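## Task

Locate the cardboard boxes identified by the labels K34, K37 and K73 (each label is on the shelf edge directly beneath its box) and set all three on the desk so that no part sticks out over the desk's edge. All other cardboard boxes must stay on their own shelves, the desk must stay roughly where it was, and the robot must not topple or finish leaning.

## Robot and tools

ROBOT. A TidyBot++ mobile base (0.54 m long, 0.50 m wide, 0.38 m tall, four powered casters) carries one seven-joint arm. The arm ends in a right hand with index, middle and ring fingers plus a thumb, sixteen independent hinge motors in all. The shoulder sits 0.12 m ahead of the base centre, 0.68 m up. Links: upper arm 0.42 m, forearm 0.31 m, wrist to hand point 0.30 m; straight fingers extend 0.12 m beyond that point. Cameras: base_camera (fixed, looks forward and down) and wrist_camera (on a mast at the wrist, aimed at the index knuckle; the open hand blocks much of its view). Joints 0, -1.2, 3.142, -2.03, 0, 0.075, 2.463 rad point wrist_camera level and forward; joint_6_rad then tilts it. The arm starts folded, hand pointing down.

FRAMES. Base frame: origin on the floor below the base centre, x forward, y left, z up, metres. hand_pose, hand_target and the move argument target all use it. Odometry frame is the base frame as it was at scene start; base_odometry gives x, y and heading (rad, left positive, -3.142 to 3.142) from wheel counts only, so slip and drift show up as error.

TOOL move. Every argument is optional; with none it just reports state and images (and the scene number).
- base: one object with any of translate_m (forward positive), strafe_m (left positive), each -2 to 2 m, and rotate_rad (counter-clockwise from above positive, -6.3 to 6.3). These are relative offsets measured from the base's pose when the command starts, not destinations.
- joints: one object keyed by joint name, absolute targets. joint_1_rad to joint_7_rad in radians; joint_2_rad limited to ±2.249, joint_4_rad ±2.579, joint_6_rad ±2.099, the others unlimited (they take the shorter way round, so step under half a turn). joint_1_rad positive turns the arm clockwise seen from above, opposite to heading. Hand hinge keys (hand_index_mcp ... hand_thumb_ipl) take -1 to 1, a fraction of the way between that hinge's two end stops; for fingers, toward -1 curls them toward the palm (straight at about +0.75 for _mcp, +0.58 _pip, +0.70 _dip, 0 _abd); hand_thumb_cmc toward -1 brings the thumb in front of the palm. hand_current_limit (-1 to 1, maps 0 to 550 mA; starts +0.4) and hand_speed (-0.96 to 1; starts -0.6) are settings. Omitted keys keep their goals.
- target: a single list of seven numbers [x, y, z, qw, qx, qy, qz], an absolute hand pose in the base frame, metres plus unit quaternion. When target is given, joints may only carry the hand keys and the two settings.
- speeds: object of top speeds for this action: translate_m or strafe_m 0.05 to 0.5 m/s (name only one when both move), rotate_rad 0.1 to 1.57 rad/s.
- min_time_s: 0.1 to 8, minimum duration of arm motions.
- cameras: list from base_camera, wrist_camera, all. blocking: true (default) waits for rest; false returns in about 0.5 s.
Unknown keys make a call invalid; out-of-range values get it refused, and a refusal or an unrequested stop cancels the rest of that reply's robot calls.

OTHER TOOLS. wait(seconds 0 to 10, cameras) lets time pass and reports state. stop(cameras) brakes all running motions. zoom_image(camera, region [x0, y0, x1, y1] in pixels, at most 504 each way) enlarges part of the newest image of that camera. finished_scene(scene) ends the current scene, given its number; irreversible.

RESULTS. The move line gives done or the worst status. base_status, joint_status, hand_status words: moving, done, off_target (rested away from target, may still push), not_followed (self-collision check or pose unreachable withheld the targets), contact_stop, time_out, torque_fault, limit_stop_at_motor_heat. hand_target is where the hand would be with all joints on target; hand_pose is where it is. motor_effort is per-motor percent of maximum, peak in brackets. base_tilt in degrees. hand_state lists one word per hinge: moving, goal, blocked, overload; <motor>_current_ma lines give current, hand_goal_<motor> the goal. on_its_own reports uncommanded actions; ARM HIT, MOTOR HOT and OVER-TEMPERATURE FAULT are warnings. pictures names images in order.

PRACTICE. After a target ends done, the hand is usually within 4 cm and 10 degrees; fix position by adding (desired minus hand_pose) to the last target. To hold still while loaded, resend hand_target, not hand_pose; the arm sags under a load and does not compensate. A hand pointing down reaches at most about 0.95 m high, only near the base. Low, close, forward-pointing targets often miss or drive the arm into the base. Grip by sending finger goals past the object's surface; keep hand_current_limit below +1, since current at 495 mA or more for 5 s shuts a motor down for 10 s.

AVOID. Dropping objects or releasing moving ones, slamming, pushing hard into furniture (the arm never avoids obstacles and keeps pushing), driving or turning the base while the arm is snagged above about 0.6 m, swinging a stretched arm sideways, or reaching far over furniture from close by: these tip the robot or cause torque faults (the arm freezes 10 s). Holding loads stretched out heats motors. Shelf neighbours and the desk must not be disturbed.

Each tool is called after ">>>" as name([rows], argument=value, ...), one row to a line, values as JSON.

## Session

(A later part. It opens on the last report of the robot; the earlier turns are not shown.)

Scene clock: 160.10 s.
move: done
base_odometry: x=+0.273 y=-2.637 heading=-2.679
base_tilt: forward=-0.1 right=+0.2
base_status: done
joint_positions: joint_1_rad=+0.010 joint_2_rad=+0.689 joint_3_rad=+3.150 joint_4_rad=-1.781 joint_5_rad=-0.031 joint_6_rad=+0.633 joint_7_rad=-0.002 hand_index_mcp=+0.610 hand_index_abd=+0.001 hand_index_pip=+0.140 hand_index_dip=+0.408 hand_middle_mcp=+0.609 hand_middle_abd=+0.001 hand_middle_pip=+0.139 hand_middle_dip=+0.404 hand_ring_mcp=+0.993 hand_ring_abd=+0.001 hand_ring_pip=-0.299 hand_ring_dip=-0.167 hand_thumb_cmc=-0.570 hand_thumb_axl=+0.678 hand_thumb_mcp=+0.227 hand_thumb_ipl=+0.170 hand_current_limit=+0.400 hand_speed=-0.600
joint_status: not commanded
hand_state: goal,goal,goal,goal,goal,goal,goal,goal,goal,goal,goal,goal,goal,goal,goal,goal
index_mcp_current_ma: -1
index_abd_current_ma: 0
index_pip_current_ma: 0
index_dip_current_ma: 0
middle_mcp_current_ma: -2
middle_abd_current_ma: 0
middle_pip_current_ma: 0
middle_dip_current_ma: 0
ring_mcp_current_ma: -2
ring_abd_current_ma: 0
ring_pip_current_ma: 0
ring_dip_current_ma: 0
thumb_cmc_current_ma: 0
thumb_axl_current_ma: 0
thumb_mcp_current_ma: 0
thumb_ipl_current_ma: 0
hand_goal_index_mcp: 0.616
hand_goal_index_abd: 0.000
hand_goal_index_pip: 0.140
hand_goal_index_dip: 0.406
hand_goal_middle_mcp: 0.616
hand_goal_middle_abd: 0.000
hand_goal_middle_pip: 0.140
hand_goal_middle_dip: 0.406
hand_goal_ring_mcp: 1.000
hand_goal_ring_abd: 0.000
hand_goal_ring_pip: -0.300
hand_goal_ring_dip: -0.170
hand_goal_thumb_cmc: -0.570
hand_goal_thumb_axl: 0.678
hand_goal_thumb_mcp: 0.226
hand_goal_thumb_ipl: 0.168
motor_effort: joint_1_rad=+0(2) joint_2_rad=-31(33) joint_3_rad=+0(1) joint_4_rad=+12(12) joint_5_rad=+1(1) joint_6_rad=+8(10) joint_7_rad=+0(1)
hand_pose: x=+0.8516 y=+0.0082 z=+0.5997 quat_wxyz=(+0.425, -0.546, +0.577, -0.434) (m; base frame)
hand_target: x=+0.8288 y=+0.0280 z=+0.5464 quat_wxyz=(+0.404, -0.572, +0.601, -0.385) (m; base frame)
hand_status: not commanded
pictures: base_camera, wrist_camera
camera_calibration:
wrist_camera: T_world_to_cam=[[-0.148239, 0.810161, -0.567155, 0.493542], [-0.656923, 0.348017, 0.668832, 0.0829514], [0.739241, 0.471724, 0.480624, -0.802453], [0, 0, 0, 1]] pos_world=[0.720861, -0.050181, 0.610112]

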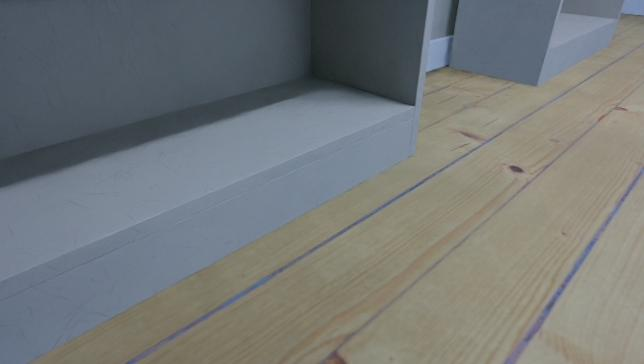

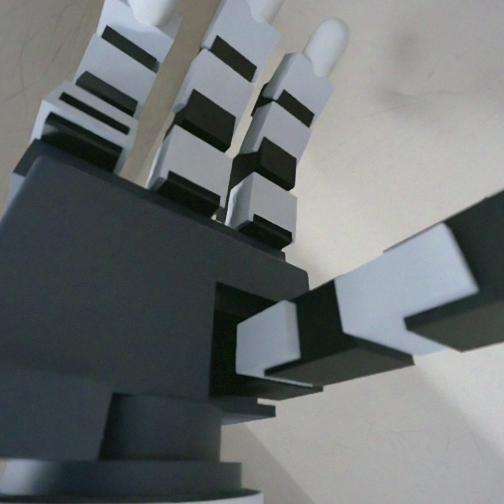

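>>> move(joints={"joint_2_rad": 0.87, "joint_4_rad": -1.815, "joint_6_rad": 0.865}, min_time_s=2)

>>> move(joints={"joint_2_rad": 0.92, "joint_4_rad": -1.82, "joint_6_rad": 0.895}, min_time_s=1.5, cameras=["wrist_camera"])

Scene clock: 162.93 s.
move: done
base_odometry: x=+0.273 y=-2.637 heading=-2.679
base_tilt: forward=-0.1 right=+0.2
base_status: not commanded
joint_positions: joint_1_rad=+0.010 joint_2_rad=+0.822 joint_3_rad=+3.150 joint_4_rad=-1.796 joint_5_rad=-0.031 joint_6_rad=+0.806 joint_7_rad=-0.002 hand_index_mcp=+0.610 hand_index_abd=+0.001 hand_index_pip=+0.140 hand_index_dip=+0.408 hand_middle_mcp=+0.609 hand_middle_abd=+0.001 hand_middle_pip=+0.139 hand_middle_dip=+0.404 hand_ring_mcp=+0.993 hand_ring_abd=+0.001 hand_ring_pip=-0.299 hand_ring_dip=-0.167 hand_thumb_cmc=-0.570 hand_thumb_axl=+0.678 hand_thumb_mcp=+0.227 hand_thumb_ipl=+0.170 hand_current_limit=+0.400 hand_speed=-0.600
joint_status: all done
hand_state: goal,goal,goal,goal,goal,goal,goal,goal,goal,goal,goal,goal,goal,goal,goal,goal
index_mcp_current_ma: -1
index_abd_current_ma: 0
index_pip_current_ma: 0
index_dip_current_ma: 0
middle_mcp_current_ma: -2
middle_abd_current_ma: 0
middle_pip_current_ma: 0
middle_dip_current_ma: 0
ring_mcp_current_ma: -2
ring_abd_current_ma: 0
ring_pip_current_ma: 0
ring_dip_current_ma: 0
thumb_cmc_current_ma: 0
thumb_axl_current_ma: 0
thumb_mcp_current_ma: 0
thumb_ipl_current_ma: 0
hand_goal_index_mcp: 0.616
hand_goal_index_abd: 0.000
hand_goal_index_pip: 0.140
hand_goal_index_dip: 0.406
hand_goal_middle_mcp: 0.616
hand_goal_middle_abd: 0.000
hand_goal_middle_pip: 0.140
hand_goal_middle_dip: 0.406
hand_goal_ring_mcp: 1.000
hand_goal_ring_abd: 0.000
hand_goal_ring_pip: -0.300
hand_goal_ring_dip: -0.170
hand_goal_thumb_cmc: -0.570
hand_goal_thumb_axl: 0.678
hand_goal_thumb_mcp: 0.226
hand_goal_thumb_ipl: 0.168
motor_effort: joint_1_rad=+0(1) joint_2_rad=-33(33) joint_3_rad=+0(1) joint_4_rad=+10(13) joint_5_rad=+0(1) joint_6_rad=+8(10) joint_7_rad=+0(1)
hand_pose: x=+0.8575 y=+0.0067 z=+0.5414 quat_wxyz=(+0.430, -0.542, +0.571, -0.442) (m; base frame)
hand_target: x=+0.8507 y=+0.0280 z=+0.5154 quat_wxyz=(+0.445, -0.544, +0.572, -0.423) (m; base frame)
hand_status: not commanded
pictures: none

Scene clock: 164.73 s.
move: done
base_odometry: x=+0.273 y=-2.637 heading=-2.679
base_tilt: forward=-0.1 right=+0.2
base_status: not commanded
joint_positions: joint_1_rad=+0.010 joint_2_rad=+0.871 joint_3_rad=+3.150 joint_4_rad=-1.801 joint_5_rad=-0.031 joint_6_rad=+0.837 joint_7_rad=-0.002 hand_index_mcp=+0.610 hand_index_abd=+0.001 hand_index_pip=+0.140 hand_index_dip=+0.408 hand_middle_mcp=+0.609 hand_middle_abd=+0.001 hand_middle_pip=+0.139 hand_middle_dip=+0.404 hand_ring_mcp=+0.993 hand_ring_abd=+0.001 hand_ring_pip=-0.299 hand_ring_dip=-0.167 hand_thumb_cmc=-0.570 hand_thumb_axl=+0.678 hand_thumb_mcp=+0.227 hand_thumb_ipl=+0.170 hand_current_limit=+0.400 hand_speed=-0.600
joint_status: all done
hand_state: goal,goal,goal,goal,goal,goal,goal,goal,goal,goal,goal,goal,goal,goal,goal,goal
index_mcp_current_ma: -1
index_abd_current_ma: 0
index_pip_current_ma: 0
index_dip_current_ma: 0
middle_mcp_current_ma: -2
middle_abd_current_ma: 0
middle_pip_current_ma: 0
middle_dip_current_ma: 0
ring_mcp_current_ma: -2
ring_abd_current_ma: 0
ring_pip_current_ma: 0
ring_dip_current_ma: 0
thumb_cmc_current_ma: 0
thumb_axl_current_ma: 0
thumb_mcp_current_ma: 0
thumb_ipl_current_ma: 0
hand_goal_index_mcp: 0.616
hand_goal_index_abd: 0.000
hand_goal_index_pip: 0.140
hand_goal_index_dip: 0.406
hand_goal_middle_mcp: 0.616
hand_goal_middle_abd: 0.000
hand_goal_middle_pip: 0.140
hand_goal_middle_dip: 0.406
hand_goal_ring_mcp: 1.000
hand_goal_ring_abd: 0.000
hand_goal_ring_pip: -0.300
hand_goal_ring_dip: -0.170
hand_goal_thumb_cmc: -0.570
hand_goal_thumb_axl: 0.678
hand_goal_thumb_mcp: 0.226
hand_goal_thumb_ipl: 0.168
motor_effort: joint_1_rad=+0(1) joint_2_rad=-33(34) joint_3_rad=+0(0) joint_4_rad=+10(11) joint_5_rad=+1(1) joint_6_rad=+8(10) joint_7_rad=+0(1)
hand_pose: x=+0.8526 y=+0.0065 z=+0.5119 quat_wxyz=(+0.423, -0.547, +0.576, -0.436) (m; base frame)
hand_target: x=+0.8442 y=+0.0280 z=+0.4851 quat_wxyz=(+0.437, -0.549, +0.578, -0.416) (m; base frame)
hand_status: not commanded
pictures: wrist_camera
camera_calibration:
wrist_camera: T_world_to_cam=[[-0.145718, 0.806811, -0.572558, 0.445861], [-0.65681, 0.353898, 0.66585, 0.144287], [0.739842, 0.473088, 0.478353, -0.75951], [0, 0, 0, 1]] pos_world=[0.721656, -0.0514735, 0.522521]

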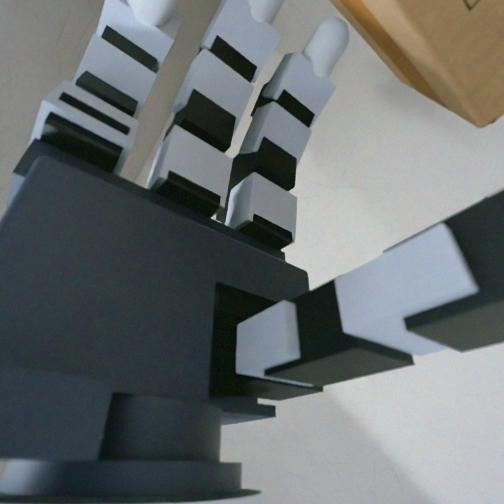

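>>> move(joints={"hand_index_mcp": 0.15, "hand_middle_mcp": 0.15, "hand_thumb_mcp": 0.0})

>>> move(joints={"hand_index_mcp": 0.0, "hand_middle_mcp": 0.0, "hand_thumb_mcp": -0.2})

>>> move(joints={"joint_2_rad": 0.73, "joint_6_rad": 0.78}, min_time_s=2, cameras=["wrist_camera"])

Scene clock: 165.87 s.
move: done
base_odometry: x=+0.273 y=-2.637 heading=-2.679
base_tilt: forward=-0.1 right=+0.2
base_status: not commanded
joint_positions: joint_1_rad=+0.010 joint_2_rad=+0.871 joint_3_rad=+3.150 joint_4_rad=-1.802 joint_5_rad=-0.031 joint_6_rad=+0.840 joint_7_rad=-0.002 hand_index_mcp=+0.151 hand_index_abd=+0.001 hand_index_pip=+0.143 hand_index_dip=+0.409 hand_middle_mcp=+0.150 hand_middle_abd=+0.001 hand_middle_pip=+0.140 hand_middle_dip=+0.404 hand_ring_mcp=+0.993 hand_ring_abd=+0.001 hand_ring_pip=-0.299 hand_ring_dip=-0.167 hand_thumb_cmc=-0.570 hand_thumb_axl=+0.678 hand_thumb_mcp=+0.003 hand_thumb_ipl=+0.170 hand_current_limit=+0.400 hand_speed=-0.600
joint_status: all done
hand_state: goal,goal,goal,goal,goal,goal,goal,goal,goal,goal,goal,goal,goal,goal,goal,goal
index_mcp_current_ma: 0
index_abd_current_ma: 0
index_pip_current_ma: 0
index_dip_current_ma: 0
middle_mcp_current_ma: 0
middle_abd_current_ma: 0
middle_pip_current_ma: 0
middle_dip_current_ma: 0
ring_mcp_current_ma: -2
ring_abd_current_ma: 0
ring_pip_current_ma: 0
ring_dip_current_ma: 0
thumb_cmc_current_ma: 0
thumb_axl_current_ma: 0
thumb_mcp_current_ma: 0
thumb_ipl_current_ma: 0
hand_goal_index_mcp: 0.150
hand_goal_index_abd: 0.000
hand_goal_index_pip: 0.140
hand_goal_index_dip: 0.406
hand_goal_middle_mcp: 0.150
hand_goal_middle_abd: 0.000
hand_goal_middle_pip: 0.140
hand_goal_middle_dip: 0.406
hand_goal_ring_mcp: 1.000
hand_goal_ring_abd: 0.000
hand_goal_ring_pip: -0.300
hand_goal_ring_dip: -0.170
hand_goal_thumb_cmc: -0.570
hand_goal_thumb_axl: 0.678
hand_goal_thumb_mcp: 0.000
hand_goal_thumb_ipl: 0.168
motor_effort: joint_1_rad=+0(0) joint_2_rad=-33(33) joint_3_rad=+0(0) joint_4_rad=+9(9) joint_5_rad=+0(1) joint_6_rad=+8(9) joint_7_rad=+0(1)
hand_pose: x=+0.8530 y=+0.0065 z=+0.5126 quat_wxyz=(+0.424, -0.546, +0.575, -0.437) (m; base frame)
hand_target: x=+0.8442 y=+0.0280 z=+0.4851 quat_wxyz=(+0.437, -0.549, +0.578, -0.416) (m; base frame)
hand_status: not commanded
pictures: none

Scene clock: 166.40 s.
move: off_target
base_odometry: x=+0.273 y=-2.637 heading=-2.679
base_tilt: forward=-0.1 right=+0.2
base_status: not commanded
joint_positions: joint_1_rad=+0.010 joint_2_rad=+0.871 joint_3_rad=+3.150 joint_4_rad=-1.802 joint_5_rad=-0.031 joint_6_rad=+0.844 joint_7_rad=-0.003 hand_index_mcp=+0.089 hand_index_abd=-0.002 hand_index_pip=+0.170 hand_index_dip=+0.418 hand_middle_mcp=+0.077 hand_middle_abd=-0.002 hand_middle_pip=+0.164 hand_middle_dip=+0.416 hand_ring_mcp=+0.993 hand_ring_abd=+0.001 hand_ring_pip=-0.299 hand_ring_dip=-0.167 hand_thumb_cmc=-0.558 hand_thumb_axl=+0.681 hand_thumb_mcp=-0.021 hand_thumb_ipl=+0.193 hand_current_limit=+0.400 hand_speed=-0.600
joint_status: hand_index_mcp off_target (ended at +0.089, target +0.000); hand_middle_mcp off_target (ended at +0.077, target +0.000); hand_thumb_mcp off_target (ended at -0.021, target -0.200)
hand_state: blocked,goal,blocked,goal,blocked,goal,blocked,goal,goal,goal,goal,goal,goal,goal,blocked,blocked
index_mcp_current_ma: 156
index_abd_current_ma: 0
index_pip_current_ma: 19
index_dip_current_ma: 3
middle_mcp_current_ma: 122
middle_abd_current_ma: 0
middle_pip_current_ma: 13
middle_dip_current_ma: 3
ring_mcp_current_ma: -2
ring_abd_current_ma: 0
ring_pip_current_ma: 0
ring_dip_current_ma: 0
thumb_cmc_current_ma: 4
thumb_axl_current_ma: 0
thumb_mcp_current_ma: 385
thumb_ipl_current_ma: 23
hand_goal_index_mcp: 0.000
hand_goal_index_abd: 0.000
hand_goal_index_pip: 0.140
hand_goal_index_dip: 0.406
hand_goal_middle_mcp: 0.000
hand_goal_middle_abd: 0.000
hand_goal_middle_pip: 0.140
hand_goal_middle_dip: 0.406
hand_goal_ring_mcp: 1.000
hand_goal_ring_abd: 0.000
hand_goal_ring_pip: -0.300
hand_goal_ring_dip: -0.170
hand_goal_thumb_cmc: -0.570
hand_goal_thumb_axl: 0.678
hand_goal_thumb_mcp: -0.200
hand_goal_thumb_ipl: 0.168
motor_effort: joint_1_rad=+0(1) joint_2_rad=-32(33) joint_3_rad=+0(0) joint_4_rad=+9(9) joint_5_rad=+0(1) joint_6_rad=+7(8) joint_7_rad=+1(1)
hand_pose: x=+0.8537 y=+0.0065 z=+0.5137 quat_wxyz=(+0.425, -0.545, +0.575, -0.438) (m; base frame)
hand_target: x=+0.8442 y=+0.0280 z=+0.4851 quat_wxyz=(+0.437, -0.549, +0.578, -0.416) (m; base frame)
hand_status: not commanded
pictures: none

Scene clock: 168.73 s.
move: done
base_odometry: x=+0.273 y=-2.637 heading=-2.679
base_tilt: forward=-0.1 right=+0.2
base_status: not commanded
joint_positions: joint_1_rad=+0.010 joint_2_rad=+0.746 joint_3_rad=+3.150 joint_4_rad=-1.808 joint_5_rad=-0.031 joint_6_rad=+0.838 joint_7_rad=-0.003 hand_index_mcp=+0.084 hand_index_abd=-0.004 hand_index_pip=+0.173 hand_index_dip=+0.422 hand_middle_mcp=+0.073 hand_middle_abd=-0.003 hand_middle_pip=+0.165 hand_middle_dip=+0.417 hand_ring_mcp=+0.993 hand_ring_abd=+0.001 hand_ring_pip=-0.299 hand_ring_dip=-0.167 hand_thumb_cmc=-0.555 hand_thumb_axl=+0.681 hand_thumb_mcp=-0.021 hand_thumb_ipl=+0.194 hand_current_limit=+0.400 hand_speed=-0.600
joint_status: all done
hand_state: blocked,goal,blocked,goal,blocked,goal,blocked,goal,goal,goal,goal,goal,goal,goal,blocked,blocked
index_mcp_current_ma: 142
index_abd_current_ma: 0
index_pip_current_ma: 23
index_dip_current_ma: 6
middle_mcp_current_ma: 108
middle_abd_current_ma: 0
middle_pip_current_ma: 14
middle_dip_current_ma: 3
ring_mcp_current_ma: -2
ring_abd_current_ma: 0
ring_pip_current_ma: 0
ring_dip_current_ma: 0
thumb_cmc_current_ma: 5
thumb_axl_current_ma: 0
thumb_mcp_current_ma: 385
thumb_ipl_current_ma: 25
hand_goal_index_mcp: 0.000
hand_goal_index_abd: 0.000
hand_goal_index_pip: 0.140
hand_goal_index_dip: 0.406
hand_goal_middle_mcp: 0.000
hand_goal_middle_abd: 0.000
hand_goal_middle_pip: 0.140
hand_goal_middle_dip: 0.406
hand_goal_ring_mcp: 1.000
hand_goal_ring_abd: 0.000
hand_goal_ring_pip: -0.300
hand_goal_ring_dip: -0.170
hand_goal_thumb_cmc: -0.570
hand_goal_thumb_axl: 0.678
hand_goal_thumb_mcp: -0.200
hand_goal_thumb_ipl: 0.168
motor_effort: joint_1_rad=+0(1) joint_2_rad=-33(35) joint_3_rad=+0(0) joint_4_rad=+11(12) joint_5_rad=+0(1) joint_6_rad=+9(10) joint_7_rad=+0(1)
hand_pose: x=+0.8658 y=+0.0064 z=+0.6020 quat_wxyz=(+0.456, -0.520, +0.549, -0.469) (m; base frame)
hand_target: x=+0.8538 y=+0.0280 z=+0.5926 quat_wxyz=(+0.459, -0.533, +0.561, -0.437) (m; base frame)
hand_status: not commanded
pictures: wrist_camera
camera_calibration:
wrist_camera: T_world_to_cam=[[-0.076192, 0.806271, -0.586618, 0.447763], [-0.731556, 0.354558, 0.582336, 0.207957], [0.677511, 0.473513, 0.562818, -0.809224], [0, 0, 0, 1]] pos_world=[0.734506, -0.0515729, 0.597011]

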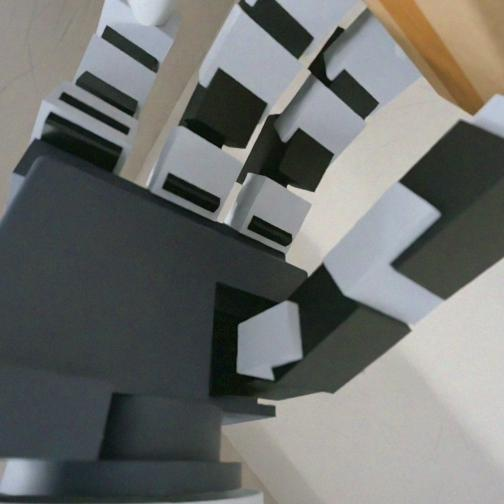

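>>> move(base={"translate_m": -0.46, "strafe_m": -0.387}, speeds={"translate_m": 0.3})

>>> move(base={"rotate_rad": -2.45}, speeds={"rotate_rad": 0.8}, joints={"joint_2_rad": 0.369, "joint_4_rad": -1.304, "joint_6_rad": -0.16}, min_time_s=3)

Scene clock: 172.63 s.
move: done
base_odometry: x=+0.512 y=-2.085 heading=-2.679
base_tilt: forward=-0.1 right=+0.3
base_status: done
joint_positions: joint_1_rad=+0.006 joint_2_rad=+0.743 joint_3_rad=+3.150 joint_4_rad=-1.811 joint_5_rad=-0.031 joint_6_rad=+0.837 joint_7_rad=-0.003 hand_index_mcp=+0.083 hand_index_abd=-0.005 hand_index_pip=+0.174 hand_index_dip=+0.422 hand_middle_mcp=+0.071 hand_middle_abd=-0.003 hand_middle_pip=+0.165 hand_middle_dip=+0.417 hand_ring_mcp=+0.992 hand_ring_abd=+0.001 hand_ring_pip=-0.299 hand_ring_dip=-0.167 hand_thumb_cmc=-0.554 hand_thumb_axl=+0.682 hand_thumb_mcp=-0.021 hand_thumb_ipl=+0.195 hand_current_limit=+0.400 hand_speed=-0.600
joint_status: not commanded
hand_state: blocked,goal,blocked,goal,blocked,goal,blocked,goal,goal,goal,goal,goal,goal,goal,blocked,blocked
index_mcp_current_ma: 139
index_abd_current_ma: 0
index_pip_current_ma: 24
index_dip_current_ma: 6
middle_mcp_current_ma: 103
middle_abd_current_ma: 0
middle_pip_current_ma: 14
middle_dip_current_ma: 3
ring_mcp_current_ma: -2
ring_abd_current_ma: 0
ring_pip_current_ma: 0
ring_dip_current_ma: 0
thumb_cmc_current_ma: 6
thumb_axl_current_ma: 1
thumb_mcp_current_ma: 385
thumb_ipl_current_ma: 27
hand_goal_index_mcp: 0.000
hand_goal_index_abd: 0.000
hand_goal_index_pip: 0.140
hand_goal_index_dip: 0.406
hand_goal_middle_mcp: 0.000
hand_goal_middle_abd: 0.000
hand_goal_middle_pip: 0.140
hand_goal_middle_dip: 0.406
hand_goal_ring_mcp: 1.000
hand_goal_ring_abd: 0.000
hand_goal_ring_pip: -0.300
hand_goal_ring_dip: -0.170
hand_goal_thumb_cmc: -0.570
hand_goal_thumb_axl: 0.678
hand_goal_thumb_mcp: -0.200
hand_goal_thumb_ipl: 0.168
motor_effort: joint_1_rad=+0(3) joint_2_rad=-33(34) joint_3_rad=+0(2) joint_4_rad=+12(12) joint_5_rad=+1(1) joint_6_rad=+9(10) joint_7_rad=+0(1)
hand_pose: x=+0.8645 y=+0.0094 z=+0.6021 quat_wxyz=(+0.457, -0.521, +0.549, -0.467) (m; base frame)
hand_target: x=+0.8538 y=+0.0280 z=+0.5926 quat_wxyz=(+0.459, -0.533, +0.561, -0.437) (m; base frame)
hand_status: not commanded
pictures: none

Scene clock: 176.50 s.
move: done
base_odometry: x=+0.512 y=-2.085 heading=+1.154
base_tilt: forward=-0.1 right=+0.2
base_status: done
joint_positions: joint_1_rad=+0.004 joint_2_rad=+0.385 joint_3_rad=+3.145 joint_4_rad=-1.336 joint_5_rad=-0.031 joint_6_rad=-0.099 joint_7_rad=-0.003 hand_index_mcp=+0.083 hand_index_abd=-0.006 hand_index_pip=+0.175 hand_index_dip=+0.422 hand_middle_mcp=+0.070 hand_middle_abd=-0.004 hand_middle_pip=+0.165 hand_middle_dip=+0.417 hand_ring_mcp=+0.992 hand_ring_abd=+0.001 hand_ring_pip=-0.299 hand_ring_dip=-0.167 hand_thumb_cmc=-0.553 hand_thumb_axl=+0.682 hand_thumb_mcp=-0.021 hand_thumb_ipl=+0.195 hand_current_limit=+0.400 hand_speed=-0.600
joint_status: all done
hand_state: blocked,goal,blocked,goal,blocked,goal,blocked,goal,goal,goal,goal,goal,goal,goal,blocked,blocked
index_mcp_current_ma: 139
index_abd_current_ma: -1
index_pip_current_ma: 25
index_dip_current_ma: 6
middle_mcp_current_ma: 102
middle_abd_current_ma: 0
middle_pip_current_ma: 14
middle_dip_current_ma: 3
ring_mcp_current_ma: -2
ring_abd_current_ma: 0
ring_pip_current_ma: 0
ring_dip_current_ma: 0
thumb_cmc_current_ma: 7
thumb_axl_current_ma: 1
thumb_mcp_current_ma: 385
thumb_ipl_current_ma: 27
hand_goal_index_mcp: 0.000
hand_goal_index_abd: 0.000
hand_goal_index_pip: 0.140
hand_goal_index_dip: 0.406
hand_goal_middle_mcp: 0.000
hand_goal_middle_abd: 0.000
hand_goal_middle_pip: 0.140
hand_goal_middle_dip: 0.406
hand_goal_ring_mcp: 1.000
hand_goal_ring_abd: 0.000
hand_goal_ring_pip: -0.300
hand_goal_ring_dip: -0.170
hand_goal_thumb_cmc: -0.570
hand_goal_thumb_axl: 0.678
hand_goal_thumb_mcp: -0.200
hand_goal_thumb_ipl: 0.168
motor_effort: joint_1_rad=+0(5) joint_2_rad=-29(34) joint_3_rad=+0(3) joint_4_rad=+17(18) joint_5_rad=+0(1) joint_6_rad=+8(11) joint_7_rad=+0(1)
hand_pose: x=+0.8593 y=+0.0228 z=+0.8692 quat_wxyz=(+0.440, -0.547, +0.569, -0.428) (m; base frame)
hand_target: x=+0.8529 y=+0.0280 z=+0.8831 quat_wxyz=(+0.441, -0.547, +0.575, -0.420) (m; base frame)
hand_status: not commanded
pictures: none

>>> move(joints={"joint_2_rad": 0.29}, base={"translate_m": 1.3, "strafe_m": 1.121}, speeds={"translate_m": 0.45}, cameras=["base_camera"])

Scene clock: 182.07 s.
move: done
base_odometry: x=+0.013 y=-0.443 heading=+1.154
base_tilt: forward=-0.1 right=+0.2
base_status: done
joint_positions: joint_1_rad=+0.004 joint_2_rad=+0.285 joint_3_rad=+3.145 joint_4_rad=-1.332 joint_5_rad=-0.031 joint_6_rad=-0.104 joint_7_rad=-0.003 hand_index_mcp=+0.083 hand_index_abd=-0.006 hand_index_pip=+0.175 hand_index_dip=+0.422 hand_middle_mcp=+0.070 hand_middle_abd=-0.004 hand_middle_pip=+0.165 hand_middle_dip=+0.417 hand_ring_mcp=+0.992 hand_ring_abd=+0.001 hand_ring_pip=-0.299 hand_ring_dip=-0.167 hand_thumb_cmc=-0.553 hand_thumb_axl=+0.682 hand_thumb_mcp=-0.021 hand_thumb_ipl=+0.195 hand_current_limit=+0.400 hand_speed=-0.600
joint_status: all done
hand_state: blocked,goal,blocked,goal,blocked,goal,blocked,goal,goal,goal,goal,goal,goal,goal,blocked,blocked
index_mcp_current_ma: 139
index_abd_current_ma: -1
index_pip_current_ma: 25
index_dip_current_ma: 6
middle_mcp_current_ma: 101
middle_abd_current_ma: 0
middle_pip_current_ma: 14
middle_dip_current_ma: 3
ring_mcp_current_ma: -2
ring_abd_current_ma: 0
ring_pip_current_ma: 0
ring_dip_current_ma: 0
thumb_cmc_current_ma: 7
thumb_axl_current_ma: 1
thumb_mcp_current_ma: 385
thumb_ipl_current_ma: 27
hand_goal_index_mcp: 0.000
hand_goal_index_abd: 0.000
hand_goal_index_pip: 0.140
hand_goal_index_dip: 0.406
hand_goal_middle_mcp: 0.000
hand_goal_middle_abd: 0.000
hand_goal_middle_pip: 0.140
hand_goal_middle_dip: 0.406
hand_goal_ring_mcp: 1.000
hand_goal_ring_abd: 0.000
hand_goal_ring_pip: -0.300
hand_goal_ring_dip: -0.170
hand_goal_thumb_cmc: -0.570
hand_goal_thumb_axl: 0.678
hand_goal_thumb_mcp: -0.200
hand_goal_thumb_ipl: 0.168
motor_effort: joint_1_rad=+0(3) joint_2_rad=-26(31) joint_3_rad=+0(2) joint_4_rad=+17(19) joint_5_rad=+0(1) joint_6_rad=+9(11) joint_7_rad=+0(1)
hand_pose: x=+0.8370 y=+0.0229 z=+0.9426 quat_wxyz=(+0.468, -0.526, +0.546, -0.454) (m; base frame)
hand_target: x=+0.8348 y=+0.0280 z=+0.9404 quat_wxyz=(+0.463, -0.530, +0.557, -0.441) (m; base frame)
hand_status: not commanded
pictures: base_camera

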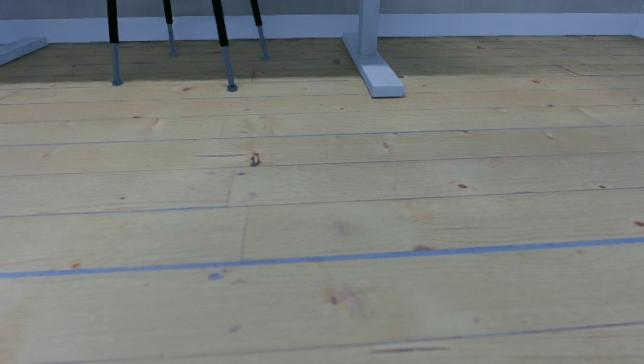

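>>> move(base={"translate_m": 0.579, "strafe_m": 0.06}, speeds={"translate_m": 0.3}, cameras=["all"])

>>> move(joints={"joint_2_rad": 0.41, "joint_4_rad": -1.40, "joint_6_rad": 0.02}, min_time_s=2)

Scene clock: 185.70 s.
move: done
base_odometry: x=+0.192 y=+0.111 heading=+1.154
base_tilt: forward=-0.1 right=+0.2
base_status: done
joint_positions: joint_1_rad=+0.004 joint_2_rad=+0.285 joint_3_rad=+3.145 joint_4_rad=-1.332 joint_5_rad=-0.031 joint_6_rad=-0.105 joint_7_rad=-0.003 hand_index_mcp=+0.083 hand_index_abd=-0.006 hand_index_pip=+0.175 hand_index_dip=+0.422 hand_middle_mcp=+0.070 hand_middle_abd=-0.004 hand_middle_pip=+0.165 hand_middle_dip=+0.417 hand_ring_mcp=+0.992 hand_ring_abd=+0.001 hand_ring_pip=-0.299 hand_ring_dip=-0.167 hand_thumb_cmc=-0.553 hand_thumb_axl=+0.682 hand_thumb_mcp=-0.021 hand_thumb_ipl=+0.195 hand_current_limit=+0.400 hand_speed=-0.600
joint_status: not commanded
hand_state: blocked,goal,blocked,goal,blocked,goal,blocked,goal,goal,goal,goal,goal,goal,goal,blocked,blocked
index_mcp_current_ma: 139
index_abd_current_ma: -1
index_pip_current_ma: 25
index_dip_current_ma: 6
middle_mcp_current_ma: 101
middle_abd_current_ma: 0
middle_pip_current_ma: 14
middle_dip_current_ma: 3
ring_mcp_current_ma: -2
ring_abd_current_ma: 0
ring_pip_current_ma: 0
ring_dip_current_ma: 0
thumb_cmc_current_ma: 7
thumb_axl_current_ma: 1
thumb_mcp_current_ma: 385
thumb_ipl_current_ma: 27
hand_goal_index_mcp: 0.000
hand_goal_index_abd: 0.000
hand_goal_index_pip: 0.140
hand_goal_index_dip: 0.406
hand_goal_middle_mcp: 0.000
hand_goal_middle_abd: 0.000
hand_goal_middle_pip: 0.140
hand_goal_middle_dip: 0.406
hand_goal_ring_mcp: 1.000
hand_goal_ring_abd: 0.000
hand_goal_ring_pip: -0.300
hand_goal_ring_dip: -0.170
hand_goal_thumb_cmc: -0.570
hand_goal_thumb_axl: 0.678
hand_goal_thumb_mcp: -0.200
hand_goal_thumb_ipl: 0.168
motor_effort: joint_1_rad=+0(1) joint_2_rad=-26(29) joint_3_rad=+0(1) joint_4_rad=+18(18) joint_5_rad=+0(1) joint_6_rad=+10(10) joint_7_rad=+0(1)
hand_pose: x=+0.8369 y=+0.0229 z=+0.9428 quat_wxyz=(+0.468, -0.526, +0.546, -0.454) (m; base frame)
hand_target: x=+0.8348 y=+0.0280 z=+0.9404 quat_wxyz=(+0.463, -0.530, +0.557, -0.441) (m; base frame)
hand_status: not commanded
pictures: base_camera, wrist_camera
camera_calibration:
wrist_camera: T_world_to_cam=[[-0.106539, 0.81419, -0.57074, 0.642359], [-0.739862, 0.318563, 0.592555, -0.0193623], [0.664269, 0.485398, 0.568449, -0.98372], [0, 0, 0, 1]] pos_world=[0.707565, -0.0393381, 0.937287]

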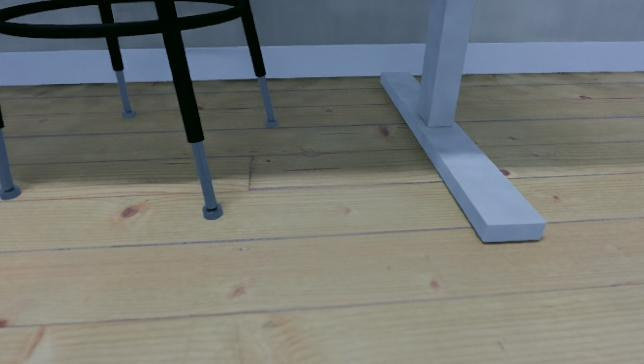

